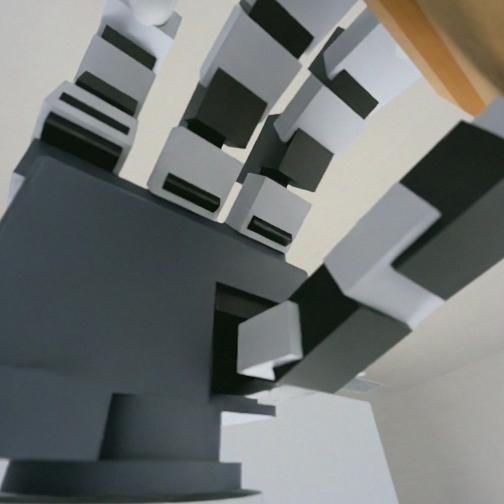

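Scene clock: 188.00 s.
move: done
base_odometry: x=+0.192 y=+0.111 heading=+1.154
base_tilt: forward=-0.1 right=+0.2
base_status: not commanded
joint_positions: joint_1_rad=+0.004 joint_2_rad=+0.365 joint_3_rad=+3.145 joint_4_rad=-1.379 joint_5_rad=-0.031 joint_6_rad=-0.039 joint_7_rad=-0.003 hand_index_mcp=+0.081 hand_index_abd=-0.006 hand_index_pip=+0.176 hand_index_dip=+0.423 hand_middle_mcp=+0.067 hand_middle_abd=-0.005 hand_middle_pip=+0.166 hand_middle_dip=+0.418 hand_ring_mcp=+0.992 hand_ring_abd=+0.001 hand_ring_pip=-0.299 hand_ring_dip=-0.167 hand_thumb_cmc=-0.552 hand_thumb_axl=+0.682 hand_thumb_mcp=-0.022 hand_thumb_ipl=+0.196 hand_current_limit=+0.400 hand_speed=-0.600
joint_status: all done
hand_state: blocked,goal,blocked,goal,blocked,goal,blocked,goal,goal,goal,goal,goal,goal,goal,blocked,blocked
index_mcp_current_ma: 133
index_abd_current_ma: -1
index_pip_current_ma: 26
index_dip_current_ma: 7
middle_mcp_current_ma: 92
middle_abd_current_ma: 0
middle_pip_current_ma: 14
middle_dip_current_ma: 3
ring_mcp_current_ma: -2
ring_abd_current_ma: 0
ring_pip_current_ma: 0
ring_dip_current_ma: 0
thumb_cmc_current_ma: 8
thumb_axl_current_ma: 1
thumb_mcp_current_ma: 385
thumb_ipl_current_ma: 28
hand_goal_index_mcp: 0.000
hand_goal_index_abd: 0.000
hand_goal_index_pip: 0.140
hand_goal_index_dip: 0.406
hand_goal_middle_mcp: 0.000
hand_goal_middle_abd: 0.000
hand_goal_middle_pip: 0.140
hand_goal_middle_dip: 0.406
hand_goal_ring_mcp: 1.000
hand_goal_ring_abd: 0.000
hand_goal_ring_pip: -0.300
hand_goal_ring_dip: -0.170
hand_goal_thumb_cmc: -0.570
hand_goal_thumb_axl: 0.678
hand_goal_thumb_mcp: -0.200
hand_goal_thumb_ipl: 0.168
motor_effort: joint_1_rad=+1(1) joint_2_rad=-27(29) joint_3_rad=+0(0) joint_4_rad=+16(19) joint_5_rad=+1(1) joint_6_rad=+9(11) joint_7_rad=+0(1)
hand_pose: x=+0.8559 y=+0.0223 z=+0.8744 quat_wxyz=(+0.450, -0.539, +0.561, -0.438) (m; base frame)
hand_target: x=+0.8682 y=+0.0280 z=+0.8459 quat_wxyz=(+0.453, -0.538, +0.565, -0.431) (m; base frame)
hand_status: not commanded
pictures: none

>>> move(joints={"joint_2_rad": 0.43, "joint_4_rad": -1.42, "joint_6_rad": 0.03}, min_time_s=1.5)

Scene clock: 190.10 s.
move: done
base_odometry: x=+0.192 y=+0.111 heading=+1.154
base_tilt: forward=-0.1 right=+0.2
base_status: not commanded
joint_positions: joint_1_rad=+0.004 joint_2_rad=+0.368 joint_3_rad=+3.145 joint_4_rad=-1.387 joint_5_rad=-0.031 joint_6_rad=-0.019 joint_7_rad=-0.004 hand_index_mcp=+0.081 hand_index_abd=-0.006 hand_index_pip=+0.176 hand_index_dip=+0.423 hand_middle_mcp=+0.065 hand_middle_abd=-0.005 hand_middle_pip=+0.166 hand_middle_dip=+0.418 hand_ring_mcp=+0.992 hand_ring_abd=+0.001 hand_ring_pip=-0.299 hand_ring_dip=-0.167 hand_thumb_cmc=-0.552 hand_thumb_axl=+0.682 hand_thumb_mcp=-0.022 hand_thumb_ipl=+0.196 hand_current_limit=+0.400 hand_speed=-0.600
joint_status: all done
hand_state: blocked,goal,blocked,goal,blocked,goal,blocked,goal,goal,goal,goal,goal,goal,goal,blocked,blocked
index_mcp_current_ma: 131
index_abd_current_ma: -1
index_pip_current_ma: 26
index_dip_current_ma: 7
middle_mcp_current_ma: 89
middle_abd_current_ma: 0
middle_pip_current_ma: 14
middle_dip_current_ma: 3
ring_mcp_current_ma: -2
ring_abd_current_ma: 0
ring_pip_current_ma: 0
ring_dip_current_ma: 0
thumb_cmc_current_ma: 8
thumb_axl_current_ma: 1
thumb_mcp_current_ma: 385
thumb_ipl_current_ma: 28
hand_goal_index_mcp: 0.000
hand_goal_index_abd: 0.000
hand_goal_index_pip: 0.140
hand_goal_index_dip: 0.406
hand_goal_middle_mcp: 0.000
hand_goal_middle_abd: 0.000
hand_goal_middle_pip: 0.140
hand_goal_middle_dip: 0.406
hand_goal_ring_mcp: 1.000
hand_goal_ring_abd: 0.000
hand_goal_ring_pip: -0.300
hand_goal_ring_dip: -0.170
hand_goal_thumb_cmc: -0.570
hand_goal_thumb_axl: 0.678
hand_goal_thumb_mcp: -0.200
hand_goal_thumb_ipl: 0.168
motor_effort: joint_1_rad=+0(1) joint_2_rad=-25(28) joint_3_rad=+0(1) joint_4_rad=+14(18) joint_5_rad=+0(2) joint_6_rad=+7(10) joint_7_rad=+0(1)
hand_pose: x=+0.8577 y=+0.0221 z=+0.8734 quat_wxyz=(+0.453, -0.537, +0.559, -0.441) (m; base frame)
hand_target: x=+0.8681 y=+0.0280 z=+0.8221 quat_wxyz=(+0.445, -0.544, +0.572, -0.423) (m; base frame)
hand_status: not commanded
pictures: none

>>> move(joints={"joint_2_rad": 0.375, "joint_4_rad": -1.40, "joint_6_rad": 0.02}, min_time_s=1)

>>> move(joints={"hand_index_mcp": 0.2, "hand_middle_mcp": 0.2, "hand_thumb_mcp": 0.05})

>>> move(joints={"hand_index_mcp": 0.6, "hand_middle_mcp": 0.6, "hand_thumb_mcp": 0.226})

>>> move(joints={"joint_2_rad": 0.26, "joint_4_rad": -1.304, "joint_6_rad": -0.16}, min_time_s=2)

>>> move(base={"translate_m": -0.4}, cameras=["base_camera"])

Scene clock: 191.83 s.
move: done
base_odometry: x=+0.192 y=+0.111 heading=+1.154
base_tilt: forward=-0.1 right=+0.2
base_status: not commanded
joint_positions: joint_1_rad=+0.004 joint_2_rad=+0.367 joint_3_rad=+3.145 joint_4_rad=-1.387 joint_5_rad=-0.031 joint_6_rad=-0.019 joint_7_rad=-0.004 hand_index_mcp=+0.081 hand_index_abd=-0.006 hand_index_pip=+0.176 hand_index_dip=+0.423 hand_middle_mcp=+0.065 hand_middle_abd=-0.005 hand_middle_pip=+0.166 hand_middle_dip=+0.418 hand_ring_mcp=+0.992 hand_ring_abd=+0.001 hand_ring_pip=-0.299 hand_ring_dip=-0.167 hand_thumb_cmc=-0.552 hand_thumb_axl=+0.682 hand_thumb_mcp=-0.022 hand_thumb_ipl=+0.196 hand_current_limit=+0.400 hand_speed=-0.600
joint_status: all done
hand_state: blocked,goal,blocked,goal,blocked,goal,blocked,goal,goal,goal,goal,goal,goal,goal,blocked,blocked
index_mcp_current_ma: 131
index_abd_current_ma: -1
index_pip_current_ma: 26
index_dip_current_ma: 7
middle_mcp_current_ma: 89
middle_abd_current_ma: 0
middle_pip_current_ma: 14
middle_dip_current_ma: 3
ring_mcp_current_ma: -2
ring_abd_current_ma: 0
ring_pip_current_ma: 0
ring_dip_current_ma: 0
thumb_cmc_current_ma: 8
thumb_axl_current_ma: 1
thumb_mcp_current_ma: 385
thumb_ipl_current_ma: 28
hand_goal_index_mcp: 0.000
hand_goal_index_abd: 0.000
hand_goal_index_pip: 0.140
hand_goal_index_dip: 0.406
hand_goal_middle_mcp: 0.000
hand_goal_middle_abd: 0.000
hand_goal_middle_pip: 0.140
hand_goal_middle_dip: 0.406
hand_goal_ring_mcp: 1.000
hand_goal_ring_abd: 0.000
hand_goal_ring_pip: -0.300
hand_goal_ring_dip: -0.170
hand_goal_thumb_cmc: -0.570
hand_goal_thumb_axl: 0.678
hand_goal_thumb_mcp: -0.200
hand_goal_thumb_ipl: 0.168
motor_effort: joint_1_rad=+0(1) joint_2_rad=-24(26) joint_3_rad=+0(0) joint_4_rad=+15(16) joint_5_rad=+0(1) joint_6_rad=+8(10) joint_7_rad=+0(1)
hand_pose: x=+0.8577 y=+0.0221 z=+0.8737 quat_wxyz=(+0.453, -0.537, +0.559, -0.441) (m; base frame)
hand_target: x=+0.8620 y=+0.0280 z=+0.8720 quat_wxyz=(+0.463, -0.530, +0.557, -0.441) (m; base frame)
hand_status: not commanded
pictures: none

Scene clock: 192.43 s.
move: done
base_odometry: x=+0.192 y=+0.111 heading=+1.154
base_tilt: forward=-0.1 right=+0.2
base_status: not commanded
joint_positions: joint_1_rad=+0.004 joint_2_rad=+0.367 joint_3_rad=+3.145 joint_4_rad=-1.388 joint_5_rad=-0.031 joint_6_rad=-0.019 joint_7_rad=-0.004 hand_index_mcp=+0.188 hand_index_abd=-0.003 hand_index_pip=+0.142 hand_index_dip=+0.409 hand_middle_mcp=+0.186 hand_middle_abd=-0.003 hand_middle_pip=+0.142 hand_middle_dip=+0.409 hand_ring_mcp=+0.992 hand_ring_abd=+0.001 hand_ring_pip=-0.299 hand_ring_dip=-0.167 hand_thumb_cmc=-0.568 hand_thumb_axl=+0.680 hand_thumb_mcp=+0.048 hand_thumb_ipl=+0.170 hand_current_limit=+0.400 hand_speed=-0.600
joint_status: all done
hand_state: goal,goal,goal,goal,goal,goal,goal,goal,goal,goal,goal,goal,goal,goal,goal,goal
index_mcp_current_ma: -4
index_abd_current_ma: 0
index_pip_current_ma: 0
index_dip_current_ma: 0
middle_mcp_current_ma: -5
middle_abd_current_ma: 0
middle_pip_current_ma: 0
middle_dip_current_ma: 0
ring_mcp_current_ma: -2
ring_abd_current_ma: 0
ring_pip_current_ma: 0
ring_dip_current_ma: 0
thumb_cmc_current_ma: 0
thumb_axl_current_ma: 0
thumb_mcp_current_ma: 0
thumb_ipl_current_ma: 0
hand_goal_index_mcp: 0.200
hand_goal_index_abd: 0.000
hand_goal_index_pip: 0.140
hand_goal_index_dip: 0.406
hand_goal_middle_mcp: 0.200
hand_goal_middle_abd: 0.000
hand_goal_middle_pip: 0.140
hand_goal_middle_dip: 0.406
hand_goal_ring_mcp: 1.000
hand_goal_ring_abd: 0.000
hand_goal_ring_pip: -0.300
hand_goal_ring_dip: -0.170
hand_goal_thumb_cmc: -0.570
hand_goal_thumb_axl: 0.678
hand_goal_thumb_mcp: 0.050
hand_goal_thumb_ipl: 0.168
motor_effort: joint_1_rad=+0(1) joint_2_rad=-28(28) joint_3_rad=+0(0) joint_4_rad=+16(17) joint_5_rad=+1(1) joint_6_rad=+9(9) joint_7_rad=+0(1)
hand_pose: x=+0.8576 y=+0.0221 z=+0.8735 quat_wxyz=(+0.453, -0.537, +0.559, -0.441) (m; base frame)
hand_target: x=+0.8620 y=+0.0280 z=+0.8720 quat_wxyz=(+0.463, -0.530, +0.557, -0.441) (m; base frame)
hand_status: not commanded
pictures: none

Scene clock: 193.17 s.
move: off_target
base_odometry: x=+0.192 y=+0.111 heading=+1.154
base_tilt: forward=-0.1 right=+0.2
base_status: not commanded
joint_positions: joint_1_rad=+0.004 joint_2_rad=+0.367 joint_3_rad=+3.145 joint_4_rad=-1.388 joint_5_rad=-0.031 joint_6_rad=-0.019 joint_7_rad=-0.004 hand_index_mcp=+0.582 hand_index_abd=-0.003 hand_index_pip=+0.141 hand_index_dip=+0.409 hand_middle_mcp=+0.579 hand_middle_abd=-0.003 hand_middle_pip=+0.141 hand_middle_dip=+0.408 hand_ring_mcp=+0.992 hand_ring_abd=+0.001 hand_ring_pip=-0.299 hand_ring_dip=-0.167 hand_thumb_cmc=-0.568 hand_thumb_axl=+0.680 hand_thumb_mcp=+0.222 hand_thumb_ipl=+0.170 hand_current_limit=+0.400 hand_speed=-0.600
joint_status: hand_middle_mcp off_target (ended at +0.579, target +0.600); the others done
hand_state: goal,goal,goal,goal,blocked,goal,goal,goal,goal,goal,goal,goal,goal,goal,goal,goal
index_mcp_current_ma: -8
index_abd_current_ma: 0
index_pip_current_ma: 0
index_dip_current_ma: 0
middle_mcp_current_ma: -11
middle_abd_current_ma: 0
middle_pip_current_ma: 0
middle_dip_current_ma: 0
ring_mcp_current_ma: -2
ring_abd_current_ma: 0
ring_pip_current_ma: 0
ring_dip_current_ma: 0
thumb_cmc_current_ma: 0
thumb_axl_current_ma: 0
thumb_mcp_current_ma: -1
thumb_ipl_current_ma: 0
hand_goal_index_mcp: 0.600
hand_goal_index_abd: 0.000
hand_goal_index_pip: 0.140
hand_goal_index_dip: 0.406
hand_goal_middle_mcp: 0.600
hand_goal_middle_abd: 0.000
hand_goal_middle_pip: 0.140
hand_goal_middle_dip: 0.406
hand_goal_ring_mcp: 1.000
hand_goal_ring_abd: 0.000
hand_goal_ring_pip: -0.300
hand_goal_ring_dip: -0.170
hand_goal_thumb_cmc: -0.570
hand_goal_thumb_axl: 0.678
hand_goal_thumb_mcp: 0.226
hand_goal_thumb_ipl: 0.168
motor_effort: joint_1_rad=+0(1) joint_2_rad=-27(28) joint_3_rad=+0(0) joint_4_rad=+16(17) joint_5_rad=+0(1) joint_6_rad=+8(9) joint_7_rad=+0(0)
hand_pose: x=+0.8576 y=+0.0221 z=+0.8735 quat_wxyz=(+0.453, -0.537, +0.559, -0.441) (m; base frame)
hand_target: x=+0.8620 y=+0.0280 z=+0.8720 quat_wxyz=(+0.463, -0.530, +0.557, -0.441) (m; base frame)
hand_status: not commanded
pictures: none

Scene clock: 195.50 s.
move: done
base_odometry: x=+0.192 y=+0.111 heading=+1.154
base_tilt: forward=-0.1 right=+0.2
base_status: not commanded
joint_positions: joint_1_rad=+0.004 joint_2_rad=+0.270 joint_3_rad=+3.145 joint_4_rad=-1.334 joint_5_rad=-0.031 joint_6_rad=-0.095 joint_7_rad=-0.004 hand_index_mcp=+0.582 hand_index_abd=-0.003 hand_index_pip=+0.141 hand_index_dip=+0.408 hand_middle_mcp=+0.579 hand_middle_abd=-0.003 hand_middle_pip=+0.141 hand_middle_dip=+0.408 hand_ring_mcp=+0.992 hand_ring_abd=+0.001 hand_ring_pip=-0.299 hand_ring_dip=-0.167 hand_thumb_cmc=-0.568 hand_thumb_axl=+0.680 hand_thumb_mcp=+0.223 hand_thumb_ipl=+0.170 hand_current_limit=+0.400 hand_speed=-0.600
joint_status: all done
hand_state: goal,goal,goal,goal,blocked,goal,goal,goal,goal,goal,goal,goal,goal,goal,goal,goal
index_mcp_current_ma: -8
index_abd_current_ma: 0
index_pip_current_ma: 0
index_dip_current_ma: 0
middle_mcp_current_ma: -11
middle_abd_current_ma: 0
middle_pip_current_ma: 0
middle_dip_current_ma: 0
ring_mcp_current_ma: -2
ring_abd_current_ma: 0
ring_pip_current_ma: 0
ring_dip_current_ma: 0
thumb_cmc_current_ma: 0
thumb_axl_current_ma: 0
thumb_mcp_current_ma: 0
thumb_ipl_current_ma: 0
hand_goal_index_mcp: 0.600
hand_goal_index_abd: 0.000
hand_goal_index_pip: 0.140
hand_goal_index_dip: 0.406
hand_goal_middle_mcp: 0.600
hand_goal_middle_abd: 0.000
hand_goal_middle_pip: 0.140
hand_goal_middle_dip: 0.406
hand_goal_ring_mcp: 1.000
hand_goal_ring_abd: 0.000
hand_goal_ring_pip: -0.300
hand_goal_ring_dip: -0.170
hand_goal_thumb_cmc: -0.570
hand_goal_thumb_axl: 0.678
hand_goal_thumb_mcp: 0.226
hand_goal_thumb_ipl: 0.168
motor_effort: joint_1_rad=+0(1) joint_2_rad=-25(29) joint_3_rad=+0(0) joint_4_rad=+17(18) joint_5_rad=+0(1) joint_6_rad=+8(10) joint_7_rad=+0(1)
hand_pose: x=+0.8338 y=+0.0229 z=+0.9548 quat_wxyz=(+0.474, -0.521, +0.541, -0.460) (m; base frame)
hand_target: x=+0.8267 y=+0.0280 z=+0.9618 quat_wxyz=(+0.472, -0.523, +0.550, -0.449) (m; base frame)
hand_status: not commanded
pictures: none

Scene clock: 197.67 s.
move: done
base_odometry: x=+0.030 y=-0.255 heading=+1.154
base_tilt: forward=-0.1 right=+0.2
base_status: done
joint_positions: joint_1_rad=+0.004 joint_2_rad=+0.254 joint_3_rad=+3.145 joint_4_rad=-1.331 joint_5_rad=-0.031 joint_6_rad=-0.099 joint_7_rad=-0.004 hand_index_mcp=+0.583 hand_index_abd=-0.003 hand_index_pip=+0.141 hand_index_dip=+0.408 hand_middle_mcp=+0.580 hand_middle_abd=-0.003 hand_middle_pip=+0.141 hand_middle_dip=+0.408 hand_ring_mcp=+0.992 hand_ring_abd=+0.001 hand_ring_pip=-0.299 hand_ring_dip=-0.167 hand_thumb_cmc=-0.569 hand_thumb_axl=+0.680 hand_thumb_mcp=+0.224 hand_thumb_ipl=+0.170 hand_current_limit=+0.400 hand_speed=-0.600
joint_status: not commanded
hand_state: goal,goal,goal,goal,blocked,goal,goal,goal,goal,goal,goal,goal,goal,goal,goal,goal
index_mcp_current_ma: -8
index_abd_current_ma: 0
index_pip_current_ma: 0
index_dip_current_ma: 0
middle_mcp_current_ma: -10
middle_abd_current_ma: 0
middle_pip_current_ma: 0
middle_dip_current_ma: 0
ring_mcp_current_ma: -2
ring_abd_current_ma: 0
ring_pip_current_ma: 0
ring_dip_current_ma: 0
thumb_cmc_current_ma: 0
thumb_axl_current_ma: 0
thumb_mcp_current_ma: 0
thumb_ipl_current_ma: 0
hand_goal_index_mcp: 0.600
hand_goal_index_abd: 0.000
hand_goal_index_pip: 0.140
hand_goal_index_dip: 0.406
hand_goal_middle_mcp: 0.600
hand_goal_middle_abd: 0.000
hand_goal_middle_pip: 0.140
hand_goal_middle_dip: 0.406
hand_goal_ring_mcp: 1.000
hand_goal_ring_abd: 0.000
hand_goal_ring_pip: -0.300
hand_goal_ring_dip: -0.170
hand_goal_thumb_cmc: -0.570
hand_goal_thumb_axl: 0.678
hand_goal_thumb_mcp: 0.226
hand_goal_thumb_ipl: 0.168
motor_effort: joint_1_rad=+0(2) joint_2_rad=-25(29) joint_3_rad=+0(2) joint_4_rad=+17(18) joint_5_rad=+0(1) joint_6_rad=+9(9) joint_7_rad=+0(1)
hand_pose: x=+0.8292 y=+0.0230 z=+0.9674 quat_wxyz=(+0.478, -0.517, +0.537, -0.464) (m; base frame)
hand_target: x=+0.8267 y=+0.0280 z=+0.9618 quat_wxyz=(+0.472, -0.523, +0.550, -0.449) (m; base frame)
hand_status: not commanded
pictures: base_camera

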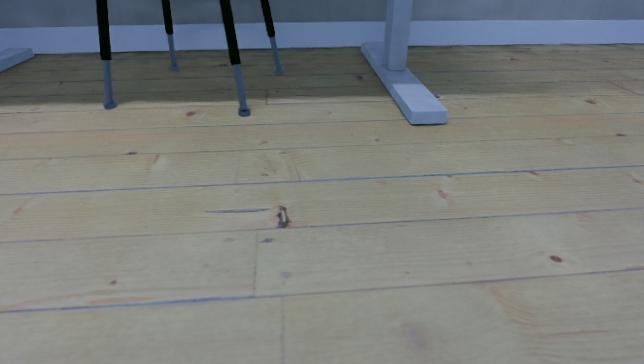

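>>> move(base={"rotate_rad": -3.134})

>>> move(base={"translate_m": 1.6, "strafe_m": -0.404}, joints={"joint_1_rad": 0, "joint_2_rad": 0.607, "joint_3_rad": 3.142, "joint_4_rad": -1.744, "joint_5_rad": 0, "joint_6_rad": 0.867, "joint_7_rad": 2.463, "hand_thumb_cmc": 1.0, "hand_thumb_mcp": 1.0, "hand_thumb_ipl": 0.9, "hand_index_mcp": 0.754, "hand_middle_mcp": 0.754}, min_time_s=3, cameras=["all"])

Scene clock: 201.73 s.
move: done
base_odometry: x=+0.030 y=-0.255 heading=-1.980
base_tilt: forward=-0.1 right=+0.2
base_status: done
joint_positions: joint_1_rad=+0.003 joint_2_rad=+0.254 joint_3_rad=+3.145 joint_4_rad=-1.331 joint_5_rad=-0.031 joint_6_rad=-0.099 joint_7_rad=-0.004 hand_index_mcp=+0.583 hand_index_abd=-0.002 hand_index_pip=+0.141 hand_index_dip=+0.408 hand_middle_mcp=+0.580 hand_middle_abd=-0.002 hand_middle_pip=+0.141 hand_middle_dip=+0.408 hand_ring_mcp=+0.992 hand_ring_abd=+0.001 hand_ring_pip=-0.299 hand_ring_dip=-0.167 hand_thumb_cmc=-0.570 hand_thumb_axl=+0.680 hand_thumb_mcp=+0.224 hand_thumb_ipl=+0.170 hand_current_limit=+0.400 hand_speed=-0.600
joint_status: not commanded
hand_state: goal,goal,goal,goal,blocked,goal,goal,goal,goal,goal,goal,goal,goal,goal,goal,goal
index_mcp_current_ma: -8
index_abd_current_ma: 0
index_pip_current_ma: 0
index_dip_current_ma: 0
middle_mcp_current_ma: -10
middle_abd_current_ma: 0
middle_pip_current_ma: 0
middle_dip_current_ma: 0
ring_mcp_current_ma: -2
ring_abd_current_ma: 0
ring_pip_current_ma: 0
ring_dip_current_ma: 0
thumb_cmc_current_ma: 0
thumb_axl_current_ma: 0
thumb_mcp_current_ma: 0
thumb_ipl_current_ma: 0
hand_goal_index_mcp: 0.600
hand_goal_index_abd: 0.000
hand_goal_index_pip: 0.140
hand_goal_index_dip: 0.406
hand_goal_middle_mcp: 0.600
hand_goal_middle_abd: 0.000
hand_goal_middle_pip: 0.140
hand_goal_middle_dip: 0.406
hand_goal_ring_mcp: 1.000
hand_goal_ring_abd: 0.000
hand_goal_ring_pip: -0.300
hand_goal_ring_dip: -0.170
hand_goal_thumb_cmc: -0.570
hand_goal_thumb_axl: 0.678
hand_goal_thumb_mcp: 0.226
hand_goal_thumb_ipl: 0.168
motor_effort: joint_1_rad=+0(3) joint_2_rad=-24(29) joint_3_rad=+0(3) joint_4_rad=+17(17) joint_5_rad=+0(1) joint_6_rad=+9(10) joint_7_rad=+0(1)
hand_pose: x=+0.8292 y=+0.0236 z=+0.9674 quat_wxyz=(+0.478, -0.517, +0.537, -0.464) (m; base frame)
hand_target: x=+0.8267 y=+0.0280 z=+0.9618 quat_wxyz=(+0.472, -0.523, +0.550, -0.449) (m; base frame)
hand_status: not commanded
pictures: none

Scene clock: 205.73 s.
move: done
base_odometry: x=-0.977 y=-1.562 heading=-1.980
base_tilt: forward=-0.1 right=+0.2
base_status: done
joint_positions: joint_1_rad=+0.003 joint_2_rad=+0.574 joint_3_rad=+3.145 joint_4_rad=-1.726 joint_5_rad=-0.031 joint_6_rad=+0.810 joint_7_rad=+2.415 hand_index_mcp=+0.759 hand_index_abd=+0.001 hand_index_pip=+0.140 hand_index_dip=+0.408 hand_middle_mcp=+0.759 hand_middle_abd=+0.001 hand_middle_pip=+0.140 hand_middle_dip=+0.408 hand_ring_mcp=+1.000 hand_ring_abd=+0.001 hand_ring_pip=-0.299 hand_ring_dip=-0.167 hand_thumb_cmc=+0.999 hand_thumb_axl=+0.678 hand_thumb_mcp=+0.994 hand_thumb_ipl=+0.898 hand_current_limit=+0.400 hand_speed=-0.600
joint_status: all done
hand_state: goal,goal,goal,goal,goal,goal,goal,goal,goal,goal,goal,goal,goal,goal,goal,goal
index_mcp_current_ma: 1
index_abd_current_ma: 0
index_pip_current_ma: 0
index_dip_current_ma: 0
middle_mcp_current_ma: 1
middle_abd_current_ma: 0
middle_pip_current_ma: 0
middle_dip_current_ma: 0
ring_mcp_current_ma: 0
ring_abd_current_ma: 0
ring_pip_current_ma: 0
ring_dip_current_ma: 0
thumb_cmc_current_ma: 0
thumb_axl_current_ma: 0
thumb_mcp_current_ma: -2
thumb_ipl_current_ma: 0
hand_goal_index_mcp: 0.754
hand_goal_index_abd: 0.000
hand_goal_index_pip: 0.140
hand_goal_index_dip: 0.406
hand_goal_middle_mcp: 0.754
hand_goal_middle_abd: 0.000
hand_goal_middle_pip: 0.140
hand_goal_middle_dip: 0.406
hand_goal_ring_mcp: 1.000
hand_goal_ring_abd: 0.000
hand_goal_ring_pip: -0.300
hand_goal_ring_dip: -0.170
hand_goal_thumb_cmc: 1.000
hand_goal_thumb_axl: 0.678
hand_goal_thumb_mcp: 1.000
hand_goal_thumb_ipl: 0.900
motor_effort: joint_1_rad=+0(2) joint_2_rad=-31(34) joint_3_rad=+0(2) joint_4_rad=+13(18) joint_5_rad=+1(2) joint_6_rad=+8(10) joint_7_rad=+0(1)
hand_pose: x=+0.8765 y=-0.0842 z=+0.8965 quat_wxyz=(-0.303, -0.625, -0.262, -0.669) (m; base frame)
hand_target: x=+0.8782 y=-0.0699 z=+0.8841 quat_wxyz=(-0.318, -0.610, -0.292, -0.665) (m; base frame)
hand_status: not commanded
pictures: base_camera, wrist_camera
camera_calibration:
wrist_camera: T_world_to_cam=[[-0.0439436, -0.994365, -0.0964717, 0.0751291], [-0.771075, 0.095158, -0.629594, 1.17579], [0.635226, 0.0467203, -0.770912, 0.257573], [0, 0, 0, 1]] pos_world=[0.746303, -0.0492135, 0.946081]

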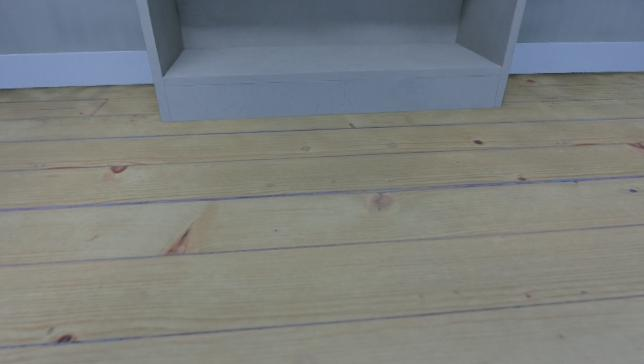

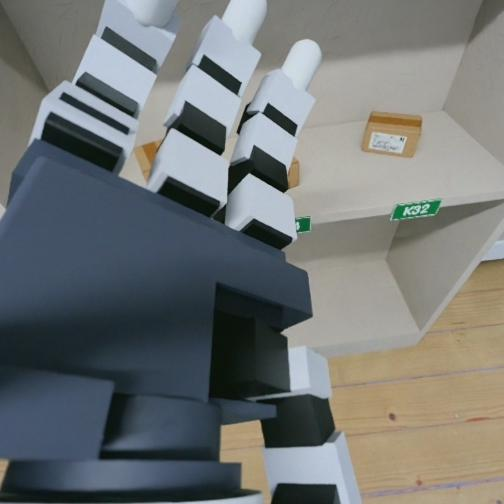

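>>> move(base={"translate_m": 0.08, "strafe_m": 0.2, "rotate_rad": 0.065}, cameras=["all"])

>>> zoom_image(camera="wrist_camera", region=[344, 136, 444, 256])

Scene clock: 207.73 s.
move: done
base_odometry: x=-0.825 y=-1.715 heading=-1.915
base_tilt: forward=-0.1 right=+0.2
base_status: done
joint_positions: joint_1_rad=-0.003 joint_2_rad=+0.575 joint_3_rad=+3.144 joint_4_rad=-1.727 joint_5_rad=-0.031 joint_6_rad=+0.812 joint_7_rad=+2.415 hand_index_mcp=+0.759 hand_index_abd=+0.001 hand_index_pip=+0.140 hand_index_dip=+0.408 hand_middle_mcp=+0.760 hand_middle_abd=+0.001 hand_middle_pip=+0.140 hand_middle_dip=+0.408 hand_ring_mcp=+1.000 hand_ring_abd=+0.001 hand_ring_pip=-0.299 hand_ring_dip=-0.167 hand_thumb_cmc=+1.000 hand_thumb_axl=+0.678 hand_thumb_mcp=+0.994 hand_thumb_ipl=+0.898 hand_current_limit=+0.400 hand_speed=-0.600
joint_status: not commanded
hand_state: goal,goal,goal,goal,goal,goal,goal,goal,goal,goal,goal,goal,goal,goal,goal,goal
index_mcp_current_ma: 1
index_abd_current_ma: 0
index_pip_current_ma: 0
index_dip_current_ma: 0
middle_mcp_current_ma: 1
middle_abd_current_ma: 0
middle_pip_current_ma: 0
middle_dip_current_ma: 0
ring_mcp_current_ma: 0
ring_abd_current_ma: 0
ring_pip_current_ma: 0
ring_dip_current_ma: 0
thumb_cmc_current_ma: 0
thumb_axl_current_ma: 0
thumb_mcp_current_ma: -2
thumb_ipl_current_ma: 0
hand_goal_index_mcp: 0.754
hand_goal_index_abd: 0.000
hand_goal_index_pip: 0.140
hand_goal_index_dip: 0.406
hand_goal_middle_mcp: 0.754
hand_goal_middle_abd: 0.000
hand_goal_middle_pip: 0.140
hand_goal_middle_dip: 0.406
hand_goal_ring_mcp: 1.000
hand_goal_ring_abd: 0.000
hand_goal_ring_pip: -0.300
hand_goal_ring_dip: -0.170
hand_goal_thumb_cmc: 1.000
hand_goal_thumb_axl: 0.678
hand_goal_thumb_mcp: 1.000
hand_goal_thumb_ipl: 0.900
motor_effort: joint_1_rad=+0(6) joint_2_rad=-30(32) joint_3_rad=+0(4) joint_4_rad=+13(14) joint_5_rad=+1(2) joint_6_rad=+9(10) joint_7_rad=+0(1)
hand_pose: x=+0.8767 y=-0.0791 z=+0.8963 quat_wxyz=(-0.301, -0.624, -0.264, -0.671) (m; base frame)
hand_target: x=+0.8782 y=-0.0699 z=+0.8841 quat_wxyz=(-0.318, -0.610, -0.292, -0.665) (m; base frame)
hand_status: not commanded
pictures: base_camera, wrist_camera
camera_calibration:
wrist_camera: T_world_to_cam=[[-0.03708, -0.994662, -0.0962961, 0.0739525], [-0.7713, 0.0897562, -0.630111, 1.17554], [0.63539, 0.0509087, -0.770511, 0.256761], [0, 0, 0, 1]] pos_world=[0.746293, -0.0450256, 0.945679]

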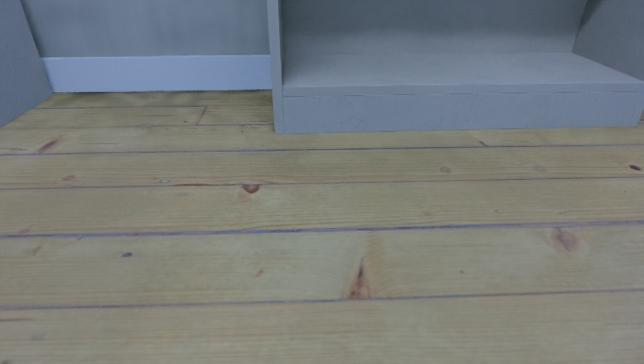

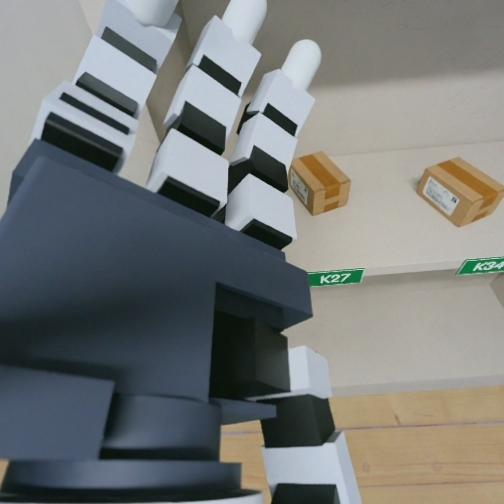

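Scaled by 4.200.

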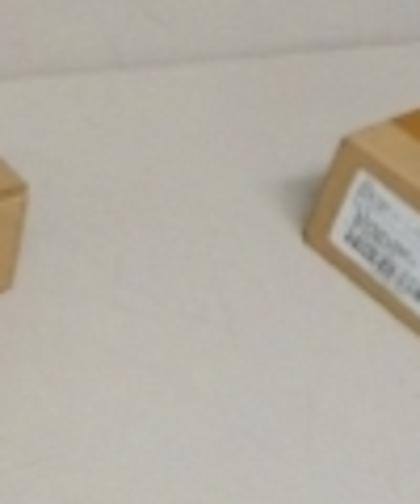

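>>> zoom_image(camera="wrist_camera", region=[404, 140, 504, 280])

Scaled by 3.600.

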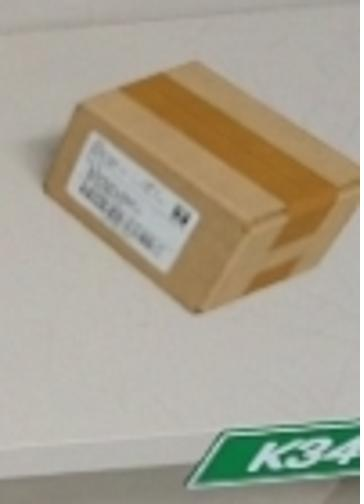

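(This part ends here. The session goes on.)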